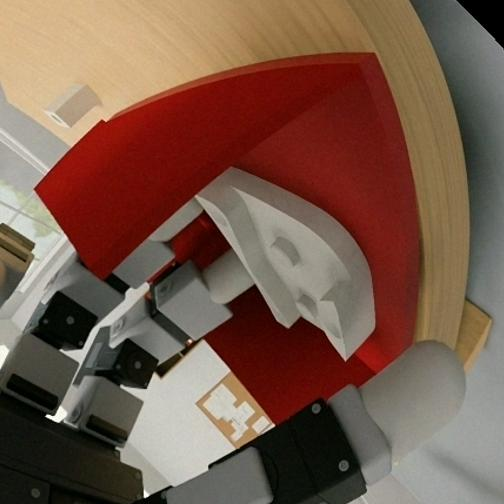

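Emit:
{"fn": "execute_actions", "kwargs": {"actions": [[[0,0,0,0,0,0,0.754,0,0.576,0.696,0.754,0,0.576,0.696,0.754,0,0.576,0.696,0.714,0.678,0.226,0.168,0.4,-0.6,0,-0.0652,-0.0139,0,0,0,0.206,0,-0.232,0.696,0.206,0,-0.232,0.696,0.95,0,-0.883,-0.681,-0.572,0.678,0.226,0.168,0.1,-0.95]],[[0,0,0,0,0,0,0.754,0,0.576,0.696,0.754,0,0.576,0.696,0.754,0,0.576,0.696,0.714,0.678,0.226,0.168,0.4,-0.6,0,-0.0815,-0.0173,0,0,0,0.206,0,-0.232,0.696,0.206,0,-0.232,0.696,0.95,0,-0.883,-0.681,-0.572,0.678,0.226,0.168,0.1,-0.95]],[[0,0,0,0,0,0,0.754,0,0.576,0.696,0.754,0,0.576,0.696,0.754,0,0.576,0.696,0.714,0.678,0.226,0.168,0.4,-0.6,0,-0.0652,-0.0139,0,0,0,0.206,0,-0.232,0.696,0.206,0,-0.232,0.696,0.95,0,-0.883,-0.681,-0.572,0.678,0.226,0.168,0.1,-0.95]]], "cameras": ["cam_right_wrist"]}}

Scene clock: 3039.33 s.
left_arm: end_effector_position=(+0.4497, +0.5840, +0.3024) hand_goal=(+0.754, +0.000, +0.576, +0.696, +0.754, +0.000, +0.576, +0.696, +0.754, +0.000, +0.576, +0.696, +0.714, +0.678, +0.226, +0.168) hand_measured=(+0.754, +0.002, +0.576, +0.696, +0.754, +0.002, +0.576, +0.696, +0.754, +0.002, +0.576, +0.696, +0.714, +0.678, +0.226, +0.168) hand_current_ma=(-3, +6, +2, +0, -3, +6, +2, +0, -3, +6, +2, +0, +0, -2, -4, -1) hand_state=(goal, goal, goal, goal, goal, goal, goal, goal, goal, goal, goal, goal, goal, goal, goal, goal) hand_current_limit=0.40 hand_speed=-0.60 end_effector_quat_wxyz=(+0.595, -0.150, +0.790, +0.008) | right_arm: end_effector_position=(+0.3934, +0.0032, +0.3137) hand_goal=(+0.206, +0.000, -0.232, +0.696, +0.206, +0.000, -0.232, +0.696, +0.950, +0.000, -0.882, -0.680, -0.572, +0.678, +0.226, +0.168) hand_measured=(+0.200, +0.004, -0.234, +0.694, +0.194, -0.002, -0.228, +0.700, +0.932, +0.002, -0.880, -0.678, -0.570, +0.678, +0.222, +0.166) hand_current_ma=(-19, +9, -5, -5, -37, -5, +9, +8, -61, +3, +4, +7, +3, +1, -12, -7) hand_state=(goal, goal, goal, goal, goal, goal, goal, goal, goal, goal, goal, goal, goal, goal, goal, goal) hand_current_limit=0.10 hand_speed=-0.95 end_effector_quat_wxyz=(+0.277, -0.385, +0.675, -0.565)
Joint positions: left_arm=[0.402 1.17 0.79 0.078 0.203 -1.682] | right_arm=[0.844 1.422 1.382 -1.095 1.34 -2.081]
Joint torques (N m): left_arm=[-1.03 -9.29 10.19 1.88 0.14 0.28] | right_arm=[-0.62 -10.87 13.37 0.32 0.72 -0.05]
Heat: left arm: hottest elbow 55 °C; right arm: hottest elbow 55 °C.
Hand target: left_arm +0.4488, +0.5858, +0.3054; +0.594, -0.144, +0.791, +0.012 | right_arm +0.3977, +0.0111, +0.3397; +0.310, -0.392, +0.666, -0.554
Off the commanded pose: left_arm 0.004 m, 1 deg | right_arm 0.027 m, 4 deg.
joint sent to its limit (right arm) — joint 6 (wrist roll), lower limit. The joint targets are off in orientation, not in position.
Step readings (end_effector_position of left_arm | right_arm):
0: (+0.4497, +0.5840, +0.3024) | (+0.3964, +0.0071, +0.2224)
1: (+0.4497, +0.5840, +0.3024) | (+0.3964, +0.0071, +0.2224)
2: (+0.4497, +0.5840, +0.3024) | (+0.3960, +0.0065, +0.2221)
4: (+0.4497, +0.5840, +0.3024) | (+0.3946, +0.0050, +0.2222)
8: (+0.4497, +0.5840, +0.3024) | (+0.3914, +0.0014, +0.2231)
15: (+0.4497, +0.5840, +0.3024) | (+0.3897, -0.0006, +0.2235)
16: (+0.4497, +0.5840, +0.3024) | (+0.3897, -0.0006, +0.2239)
17: (+0.4497, +0.5840, +0.3024) | (+0.3891, -0.0014, +0.2254)
19: (+0.4497, +0.5840, +0.3024) | (+0.3881, -0.0027, +0.2319)
23: (+0.4497, +0.5840, +0.3024) | (+0.3910, +0.0005, +0.2560)
30: (+0.4497, +0.5840, +0.3024) | (+0.3926, +0.0023, +0.2763)
31: (+0.4497, +0.5840, +0.3024) | (+0.3922, +0.0019, +0.2763)
32: (+0.4497, +0.5840, +0.3024) | (+0.3914, +0.0009, +0.2771)
34: (+0.4497, +0.5840, +0.3024) | (+0.3898, -0.0010, +0.2820)
38: (+0.4497, +0.5840, +0.3024) | (+0.3925, +0.0021, +0.3023)
45: (+0.4497, +0.5840, +0.3024) | (+0.3939, +0.0038, +0.3140)
camera_calibration:
cam_right_wrist: T_world_to_cam=[[0.263642, 0.684708, -0.679462, 0.133301], [-0.218127, 0.728454, 0.649442, -0.161796], [0.939635, -0.0230113, 0.341405, -0.349203], [0, 0, 0, 1]] pos_world=[0.257688, 0.0185531, 0.314869]
Images, in order (width x height): cam_right_wrist 616x616.

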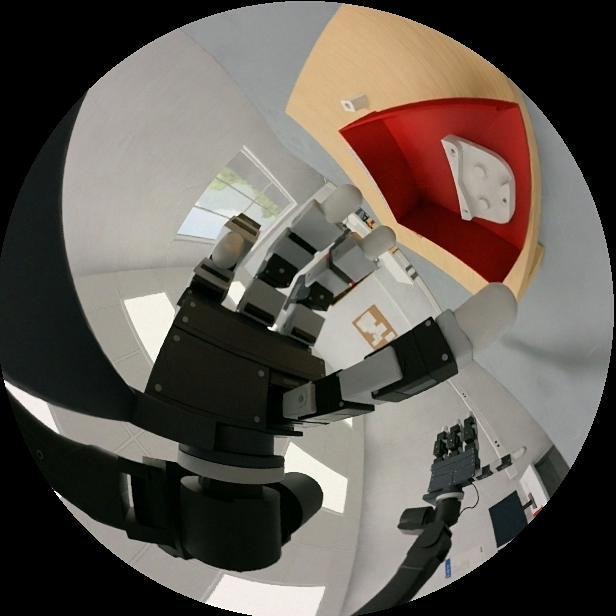

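Emit:
{"fn": "zoom_image", "kwargs": {"camera": "cam_right_wrist", "region": [330, 80, 550, 300]}}

Emit:
{"fn": "zoom_image", "kwargs": {"camera": "cam_right_wrist", "region": [430, 120, 530, 220]}}

Scaled by 2.291 from the camera's 616x616 image, which has a finer 880x880 frame.

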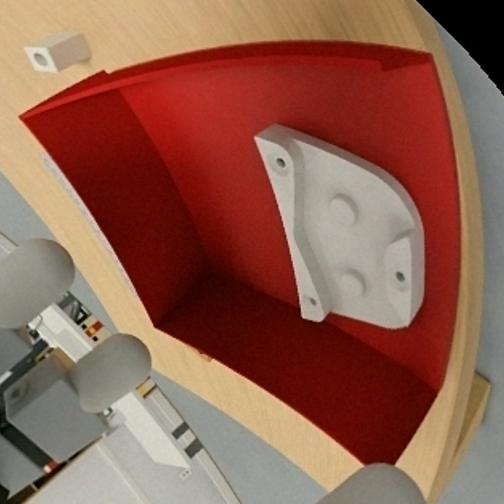

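Scaled by 5.040 from the camera's 616x616 image, which has a finer 880x880 frame.

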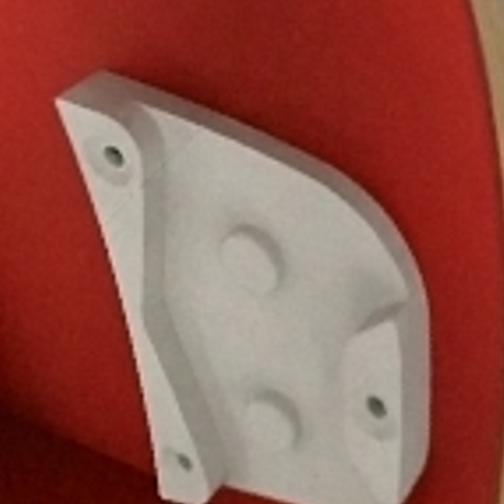

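Emit:
{"fn": "execute_actions", "kwargs": {"actions": [[[0,0,0,0,0,0,0.754,0,0.576,0.696,0.754,0,0.576,0.696,0.754,0,0.576,0.696,0.714,0.678,0.226,0.168,0.4,-0.6,0.0295,0.0245,-0.115,-0.1444,0,0,0.48,0,-0.883,-0.681,0.48,0,-0.883,-0.681,0.5485,0,0.358,0.696,0.714,0.678,0.226,0.168,0.2,-0.6]],[[0,0,0,0,0,0,0.754,0,0.576,0.696,0.754,0,0.576,0.696,0.754,0,0.576,0.696,0.714,0.678,0.226,0.168,0.4,-0.6,0.0378,0.0945,-0.0938,-0.1444,0,0,0.48,0,-0.883,-0.681,0.48,0,-0.883,-0.681,0.5485,0,0.358,0.696,0.714,0.678,0.226,0.168,0.2,-0.6]],[[0,0,0,0,0,0,0.754,0,0.576,0.696,0.754,0,0.576,0.696,0.754,0,0.576,0.696,0.714,0.678,0.226,0.168,0.4,-0.6,0.0378,0.1335,-0.028,-0.1444,0,0,0.48,0,-0.883,-0.681,0.48,0,-0.883,-0.681,0.5485,0,0.358,0.696,0.714,0.678,0.226,0.168,-0.3,-0.6]],[[0,0,0,0,0,0,0.754,0,0.576,0.696,0.754,0,0.576,0.696,0.754,0,0.576,0.696,0.714,0.678,0.226,0.168,0.4,-0.6,0.0325,0.1063,0.1,0,0,0,0.48,0,-0.883,-0.681,0.48,0,-0.883,-0.681,0.5485,0,0.358,0.696,0.714,0.678,0.226,0.168,-0.3,-0.6]]], "cameras": ["cam_right_wrist"]}}

Emit:
{"fn": "zoom_image", "kwargs": {"camera": "cam_right_wrist", "region": [200, 110, 400, 310]}}

Scene clock: 3090.97 s.
left_arm: end_effector_position=(+0.4497, +0.5840, +0.3024) hand_goal=(+0.754, +0.000, +0.576, +0.696, +0.754, +0.000, +0.576, +0.696, +0.754, +0.000, +0.576, +0.696, +0.714, +0.678, +0.226, +0.168) hand_measured=(+0.754, +0.002, +0.576, +0.696, +0.754, +0.002, +0.576, +0.696, +0.754, +0.002, +0.576, +0.696, +0.714, +0.678, +0.226, +0.168) hand_current_ma=(-3, +6, +2, +0, -3, +6, +2, +0, -3, +6, +2, +0, +0, -2, -4, -1) hand_state=(goal, goal, goal, goal, goal, goal, goal, goal, goal, goal, goal, goal, goal, goal, goal, goal) hand_current_limit=0.40 hand_speed=-0.60 end_effector_quat_wxyz=(+0.595, -0.150, +0.790, +0.008) | right_arm: end_effector_position=(+0.1024, +0.0825, +0.2415) hand_goal=(+0.480, +0.000, -0.882, -0.680, +0.480, +0.000, -0.882, -0.680, +0.548, +0.000, +0.358, +0.696, +0.714, +0.678, +0.226, +0.168) hand_measured=(+0.482, +0.004, -0.878, -0.678, +0.482, -0.002, -0.878, -0.678, +0.550, +0.002, +0.358, +0.694, +0.714, +0.678, +0.222, +0.166) hand_current_ma=(+7, +7, +13, +7, +7, -3, +13, +6, +4, +3, -2, -7, +0, +1, -12, -7) hand_state=(goal, goal, goal, goal, goal, goal, goal, goal, goal, goal, goal, goal, goal, goal, goal, goal) hand_current_limit=-0.30 hand_speed=-0.60 end_effector_quat_wxyz=(-0.018, -0.503, +0.864, -0.016)
Joint positions: left_arm=[0.402 1.17 0.79 0.078 0.203 -1.682] | right_arm=[0.958 1.278 1.218 -1.557 0.014 -1.635]
Joint torques (N m): left_arm=[-0.73 -8.7 10.26 1.99 0.15 0.23] | right_arm=[-0.56 -8.88 8.69 0.31 -0.09 0.15]
Heat: left arm: hottest elbow 55 °C; right arm: hottest elbow 60 °C.
Hand target: left_arm +0.4488, +0.5858, +0.3054; +0.594, -0.144, +0.791, +0.012 | right_arm +0.1029, +0.0839, +0.2468; -0.005, -0.500, +0.866, -0.012
Off the commanded pose: left_arm 0.004 m, 1 deg | right_arm 0.006 m, 2 deg.
Step readings (end_effector_position of left_arm | right_arm):
0: (+0.4497, +0.5840, +0.3024) | (+0.3934, +0.0032, +0.3137)
1: (+0.4497, +0.5840, +0.3024) | (+0.3924, +0.0043, +0.3121)
2: (+0.4497, +0.5840, +0.3024) | (+0.3857, +0.0104, +0.3054)
4: (+0.4497, +0.5840, +0.3024) | (+0.3644, +0.0201, +0.2926)
8: (+0.4497, +0.5840, +0.3024) | (+0.3261, +0.0219, +0.2951)
15: (+0.4497, +0.5840, +0.3024) | (+0.3172, +0.0212, +0.3283)
16: (+0.4497, +0.5840, +0.3024) | (+0.3152, +0.0223, +0.3292)
17: (+0.4497, +0.5840, +0.3024) | (+0.3046, +0.0290, +0.3270)
19: (+0.4497, +0.5840, +0.3024) | (+0.2791, +0.0389, +0.3201)
23: (+0.4497, +0.5840, +0.3024) | (+0.2452, +0.0465, +0.3141)
30: (+0.4497, +0.5840, +0.3024) | (+0.2406, +0.0457, +0.3136)
31: (+0.4497, +0.5840, +0.3024) | (+0.2392, +0.0469, +0.3136)
32: (+0.4497, +0.5840, +0.3024) | (+0.2305, +0.0545, +0.3144)
34: (+0.4497, +0.5840, +0.3024) | (+0.2088, +0.0694, +0.3165)
38: (+0.4497, +0.5840, +0.3024) | (+0.1771, +0.0761, +0.3097)
45: (+0.4497, +0.5840, +0.3024) | (+0.1684, +0.0741, +0.3008)
46: (+0.4497, +0.5840, +0.3024) | (+0.1680, +0.0740, +0.2999)
47: (+0.4497, +0.5840, +0.3024) | (+0.1651, +0.0744, +0.2962)
49: (+0.4497, +0.5840, +0.3024) | (+0.1535, +0.0735, +0.2816)
53: (+0.4497, +0.5840, +0.3024) | (+0.1099, +0.0713, +0.2479)
60: (+0.4497, +0.5840, +0.3024) | (+0.1007, +0.0810, +0.2392)
camera_calibration:
cam_right_wrist: T_world_to_cam=[[-0.194065, 0.980765, -0.0209253, -0.0299384], [0.702282, 0.153791, 0.695089, -0.294043], [0.684937, 0.120197, -0.718619, 0.220874], [0, 0, 0, 1]] pos_world=[0.0494061, 0.0480354, 0.362484]
Images, in order (width x height): cam_right_wrist 616x616.

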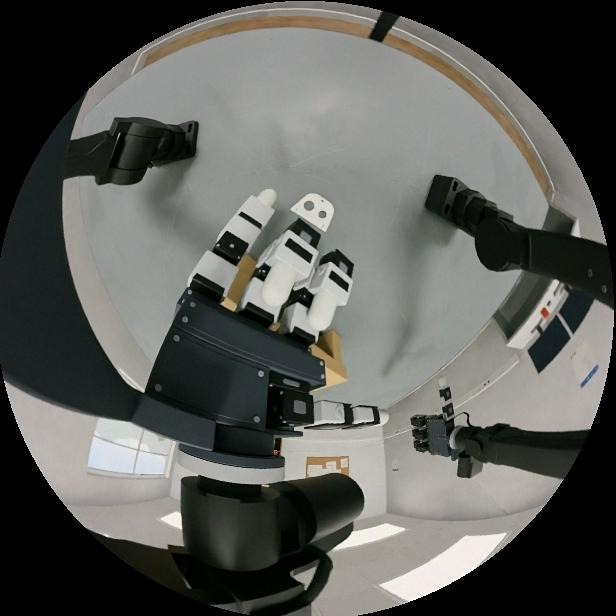

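Scaled by 2.520 from the camera's 616x616 image, which has a finer 880x880 frame.

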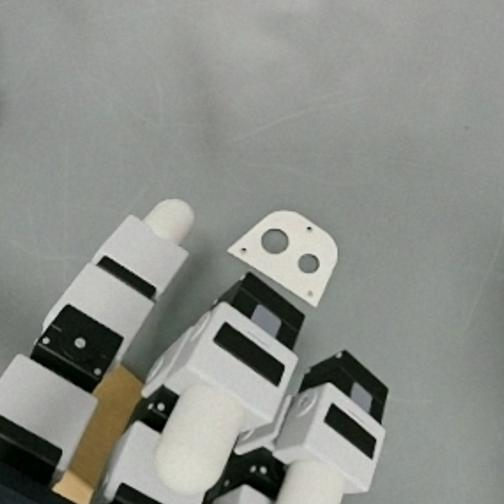

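Emit:
{"fn": "execute_actions", "kwargs": {"actions": [[[0,0,0,0,0,0,0.754,0,0.576,0.696,0.754,0,0.576,0.696,0.754,0,0.576,0.696,0.714,0.678,0.226,0.168,0.4,-0.6,-0.0108,0.0062,0.09,0,0,0,0.48,0,-0.883,-0.681,0.48,0,-0.883,-0.681,0.5485,0,0.358,0.696,0.714,0.678,0.226,0.168,-0.4,-0.6]],[[0,0,0,0,0,0,0.754,0,0.576,0.696,0.754,0,0.576,0.696,0.754,0,0.576,0.696,0.714,0.678,0.226,0.168,0.4,-0.6,0,0,0.08,0,0,0,0.48,0,-0.883,-0.681,0.48,0,-0.883,-0.681,0.5485,0,0.358,0.696,0.714,0.678,0.226,0.168,-0.4,-0.6]],[[0,0,0,0,0,0,0.754,0,0.576,0.696,0.754,0,0.576,0.696,0.754,0,0.576,0.696,0.714,0.678,0.226,0.168,0.4,-0.6,0,0,0.04,0,0,0,0.48,0,-0.883,-0.681,0.48,0,-0.883,-0.681,0.5485,0,0.358,0.696,0.714,0.678,0.226,0.168,-0.4,-0.6]]], "cameras": ["cam_right_wrist"]}}

Emit:
{"fn": "zoom_image", "kwargs": {"camera": "cam_right_wrist", "region": [200, 110, 400, 310]}}

Scene clock: 3105.40 s.
left_arm: end_effector_position=(+0.4497, +0.5840, +0.3024) hand_goal=(+0.754, +0.000, +0.576, +0.696, +0.754, +0.000, +0.576, +0.696, +0.754, +0.000, +0.576, +0.696, +0.714, +0.678, +0.226, +0.168) hand_measured=(+0.754, +0.002, +0.576, +0.696, +0.754, +0.002, +0.576, +0.696, +0.754, +0.002, +0.576, +0.696, +0.714, +0.678, +0.226, +0.168) hand_current_ma=(-3, +6, +2, +0, -3, +6, +2, +0, -3, +6, +2, +0, +0, -2, -4, -1) hand_state=(goal, goal, goal, goal, goal, goal, goal, goal, goal, goal, goal, goal, goal, goal, goal, goal) hand_current_limit=0.40 hand_speed=-0.60 end_effector_quat_wxyz=(+0.595, -0.150, +0.790, +0.008) | right_arm: end_effector_position=(+0.1026, +0.0849, +0.1244) hand_goal=(+0.480, +0.000, -0.882, -0.680, +0.480, +0.000, -0.882, -0.680, +0.548, +0.000, +0.358, +0.696, +0.714, +0.678, +0.226, +0.168) hand_measured=(+0.482, +0.004, -0.878, -0.678, +0.482, -0.002, -0.878, -0.678, +0.550, +0.002, +0.358, +0.694, +0.714, +0.678, +0.222, +0.166) hand_current_ma=(+7, +7, +13, +7, +7, -3, +13, +6, +4, +3, -2, -7, +0, +1, -12, -7) hand_state=(goal, goal, goal, goal, goal, goal, goal, goal, goal, goal, goal, goal, goal, goal, goal, goal) hand_current_limit=-0.40 hand_speed=-0.60 end_effector_quat_wxyz=(-0.005, -0.501, +0.865, -0.012)
Joint positions: left_arm=[0.402 1.17 0.79 0.078 0.203 -1.682] | right_arm=[0.963 1.335 0.954 -1.209 0.016 -1.626]
Joint torques (N m): left_arm=[-0.73 -9.52 10.36 2.02 0.17 0.29] | right_arm=[-0.56 -7.18 8.01 0.49 -0.17 0.13]
Heat: left arm: hottest elbow 55 °C; right arm: hottest elbow 60 °C.
Hand target: left_arm +0.4488, +0.5858, +0.3054; +0.594, -0.144, +0.791, +0.012 | right_arm +0.1033, +0.0880, +0.1206; -0.005, -0.500, +0.866, -0.012
Off the commanded pose: left_arm 0.004 m, 1 deg | right_arm 0.005 m, 0 deg.
Step readings (end_effector_position of left_arm | right_arm):
0: (+0.4497, +0.5840, +0.3024) | (+0.1024, +0.0825, +0.2415)
1: (+0.4497, +0.5840, +0.3024) | (+0.1024, +0.0825, +0.2409)
2: (+0.4497, +0.5840, +0.3024) | (+0.1030, +0.0834, +0.2386)
4: (+0.4497, +0.5840, +0.3024) | (+0.1044, +0.0854, +0.2278)
8: (+0.4497, +0.5840, +0.3024) | (+0.1013, +0.0813, +0.2019)
15: (+0.4497, +0.5840, +0.3024) | (+0.1023, +0.0845, +0.1947)
16: (+0.4497, +0.5840, +0.3024) | (+0.1025, +0.0848, +0.1943)
17: (+0.4497, +0.5840, +0.3024) | (+0.1029, +0.0855, +0.1921)
19: (+0.4497, +0.5840, +0.3024) | (+0.1041, +0.0873, +0.1825)
23: (+0.4497, +0.5840, +0.3024) | (+0.1007, +0.0820, +0.1571)
30: (+0.4497, +0.5840, +0.3024) | (+0.1017, +0.0835, +0.1458)
31: (+0.4497, +0.5840, +0.3024) | (+0.1020, +0.0839, +0.1458)
32: (+0.4497, +0.5840, +0.3024) | (+0.1024, +0.0845, +0.1450)
34: (+0.4497, +0.5840, +0.3024) | (+0.1034, +0.0862, +0.1414)
38: (+0.4497, +0.5840, +0.3024) | (+0.1024, +0.0847, +0.1306)
45: (+0.4497, +0.5840, +0.3024) | (+0.1024, +0.0846, +0.1244)
camera_calibration:
cam_right_wrist: T_world_to_cam=[[-0.189108, 0.98195, -0.00350551, -0.0375436], [0.691085, 0.135626, 0.709934, -0.212326], [0.697595, 0.131831, -0.704259, 0.132203], [0, 0, 0, 1]] pos_world=[0.0474117, 0.0482345, 0.243711]
Images, in order (width x height): cam_right_wrist 616x616.

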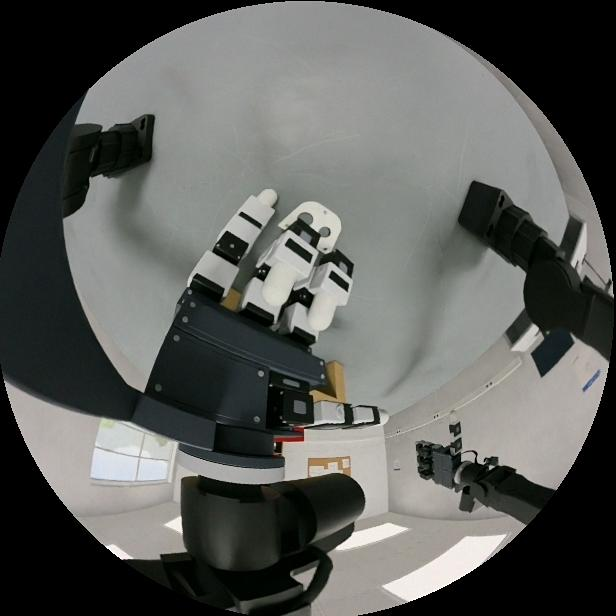

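Scaled by 2.520 from the camera's 616x616 image, which has a finer 880x880 frame.

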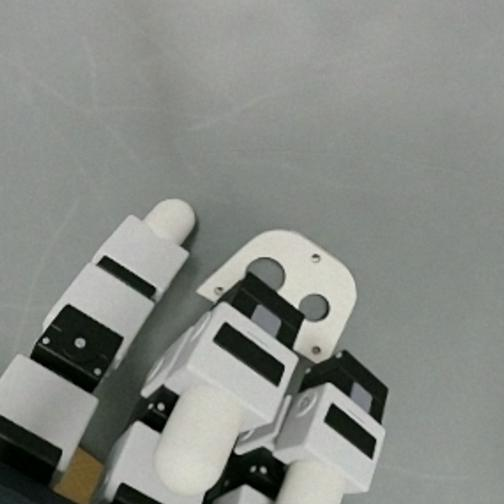

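Emit:
{"fn": "execute_actions", "kwargs": {"actions": [[[0,0,0,0,0,0,0.754,0,0.576,0.696,0.754,0,0.576,0.696,0.754,0,0.576,0.696,0.714,0.678,0.226,0.168,0.4,-0.6,-0.005,0.008,0.0143,0,0,0,0.48,0,-0.883,-0.681,0.48,0,-0.883,-0.681,0.5485,0,0.358,0.696,0.714,0.678,0.226,0.168,-0.4,-0.6]],[[0,0,0,0,0,0,0.754,0,0.576,0.696,0.754,0,0.576,0.696,0.754,0,0.576,0.696,0.714,0.678,0.226,0.168,0.4,-0.6,-0.034,0.0015,0,0,0,0,0.48,0,-0.883,-0.681,0.48,0,-0.883,-0.681,0.5485,0,0.358,0.696,0.714,0.678,0.226,0.168,-0.4,-0.6]],[[0,0,0,0,0,0,0.754,0,0.576,0.696,0.754,0,0.576,0.696,0.754,0,0.576,0.696,0.714,0.678,0.226,0.168,0.4,-0.6,-0.05,0,0,0,0,0,0.48,0,-0.883,-0.681,0.48,0,-0.883,-0.681,0.5485,0,0.358,0.696,0.714,0.678,0.226,0.168,-0.4,-0.6]]], "cameras": ["cam_right_wrist"]}}

Emit:
{"fn": "zoom_image", "kwargs": {"camera": "cam_right_wrist", "region": [200, 110, 400, 310]}}

Scene clock: 3119.33 s.
left_arm: end_effector_position=(+0.4497, +0.5840, +0.3024) hand_goal=(+0.754, +0.000, +0.576, +0.696, +0.754, +0.000, +0.576, +0.696, +0.754, +0.000, +0.576, +0.696, +0.714, +0.678, +0.226, +0.168) hand_measured=(+0.754, +0.002, +0.576, +0.696, +0.754, +0.002, +0.576, +0.696, +0.754, +0.002, +0.576, +0.696, +0.714, +0.678, +0.226, +0.168) hand_current_ma=(-3, +6, +2, +0, -3, +6, +2, +0, -3, +6, +2, +0, +0, -2, -4, -1) hand_state=(goal, goal, goal, goal, goal, goal, goal, goal, goal, goal, goal, goal, goal, goal, goal, goal) hand_current_limit=0.40 hand_speed=-0.60 end_effector_quat_wxyz=(+0.595, -0.150, +0.790, +0.008) | right_arm: end_effector_position=(+0.1164, +0.1135, +0.1045) hand_goal=(+0.480, +0.000, -0.882, -0.680, +0.480, +0.000, -0.882, -0.680, +0.548, +0.000, +0.358, +0.696, +0.714, +0.678, +0.226, +0.168) hand_measured=(+0.482, +0.004, -0.878, -0.678, +0.482, -0.002, -0.878, -0.678, +0.534, -0.228, +0.344, +0.690, +0.714, +0.678, +0.222, +0.166) hand_current_ma=(+7, +7, +13, +7, +7, -3, +13, +6, -47, -165, -40, -15, +0, +1, -12, -7) hand_state=(goal, goal, goal, goal, goal, goal, goal, goal, goal, blocked, goal, goal, goal, goal, goal, goal) hand_current_limit=-0.40 hand_speed=-0.60 end_effector_quat_wxyz=(-0.022, -0.503, +0.864, -0.023)
Joint positions: left_arm=[0.402 1.17 0.79 0.078 0.203 -1.682] | right_arm=[0.975 1.466 1.031 -1.197 0.02 -1.619]
Joint torques (N m): left_arm=[-0.67 -9.47 10.18 1.99 0.21 0.27] | right_arm=[-0.15 -7.65 11.3 0.75 -0.33 0.26]
Heat: left arm: hottest elbow 55 °C; right arm: hottest elbow 60 °C.
Hand target: left_arm +0.4488, +0.5858, +0.3054; +0.594, -0.144, +0.791, +0.012 | right_arm +0.1252, +0.1369, +0.1110; -0.005, -0.500, +0.866, -0.012
Off the commanded pose: left_arm 0.004 m, 1 deg | right_arm 0.026 m, 2 deg.
Step readings (end_effector_position of left_arm | right_arm):
0: (+0.4497, +0.5840, +0.3024) | (+0.1026, +0.0849, +0.1244)
1: (+0.4497, +0.5840, +0.3024) | (+0.1026, +0.0849, +0.1244)
2: (+0.4497, +0.5840, +0.3024) | (+0.1029, +0.0854, +0.1244)
4: (+0.4497, +0.5840, +0.3024) | (+0.1033, +0.0871, +0.1236)
8: (+0.4497, +0.5840, +0.3024) | (+0.1021, +0.0894, +0.1200)
15: (+0.4497, +0.5840, +0.3024) | (+0.1014, +0.0897, +0.1170)
16: (+0.4497, +0.5840, +0.3024) | (+0.1014, +0.0898, +0.1170)
17: (+0.4497, +0.5840, +0.3024) | (+0.1013, +0.0898, +0.1165)
19: (+0.4497, +0.5840, +0.3024) | (+0.1010, +0.0901, +0.1129)
23: (+0.4497, +0.5840, +0.3024) | (+0.1043, +0.0934, +0.1113)
30: (+0.4497, +0.5840, +0.3024) | (+0.1048, +0.0943, +0.1111)
31: (+0.4497, +0.5840, +0.3024) | (+0.1050, +0.0946, +0.1112)
32: (+0.4497, +0.5840, +0.3024) | (+0.1054, +0.0951, +0.1111)
34: (+0.4497, +0.5840, +0.3024) | (+0.1075, +0.0985, +0.1096)
38: (+0.4497, +0.5840, +0.3024) | (+0.1143, +0.1096, +0.1058)
45: (+0.4497, +0.5840, +0.3024) | (+0.1164, +0.1135, +0.1045)
camera_calibration:
cam_right_wrist: T_world_to_cam=[[-0.194552, 0.980222, -0.0362418, -0.0587668], [0.703215, 0.16514, 0.691533, -0.214426], [0.683841, 0.109053, -0.721435, 0.110769], [0, 0, 0, 1]] pos_world=[0.0636056, 0.0809351, 0.226065]
Images, in order (width x height): cam_right_wrist 616x616.

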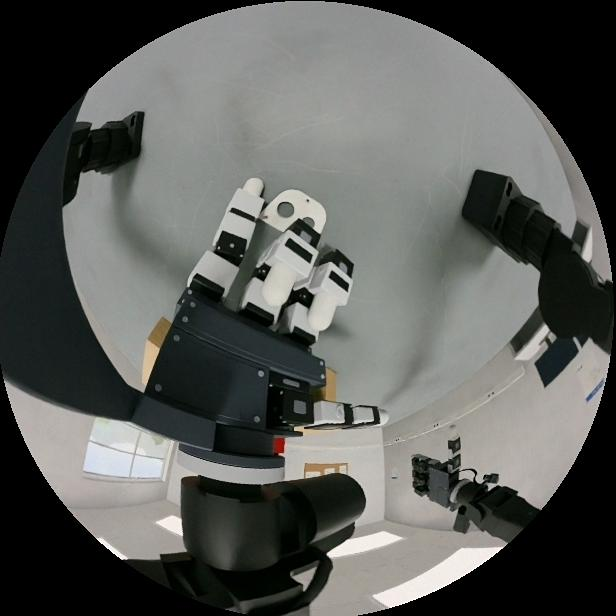

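Scaled by 2.520 from the camera's 616x616 image, which has a finer 880x880 frame.

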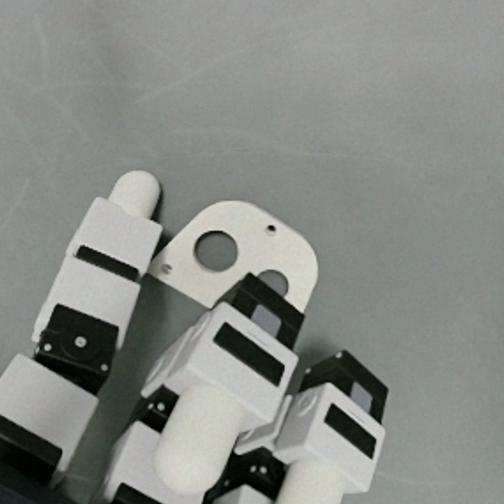

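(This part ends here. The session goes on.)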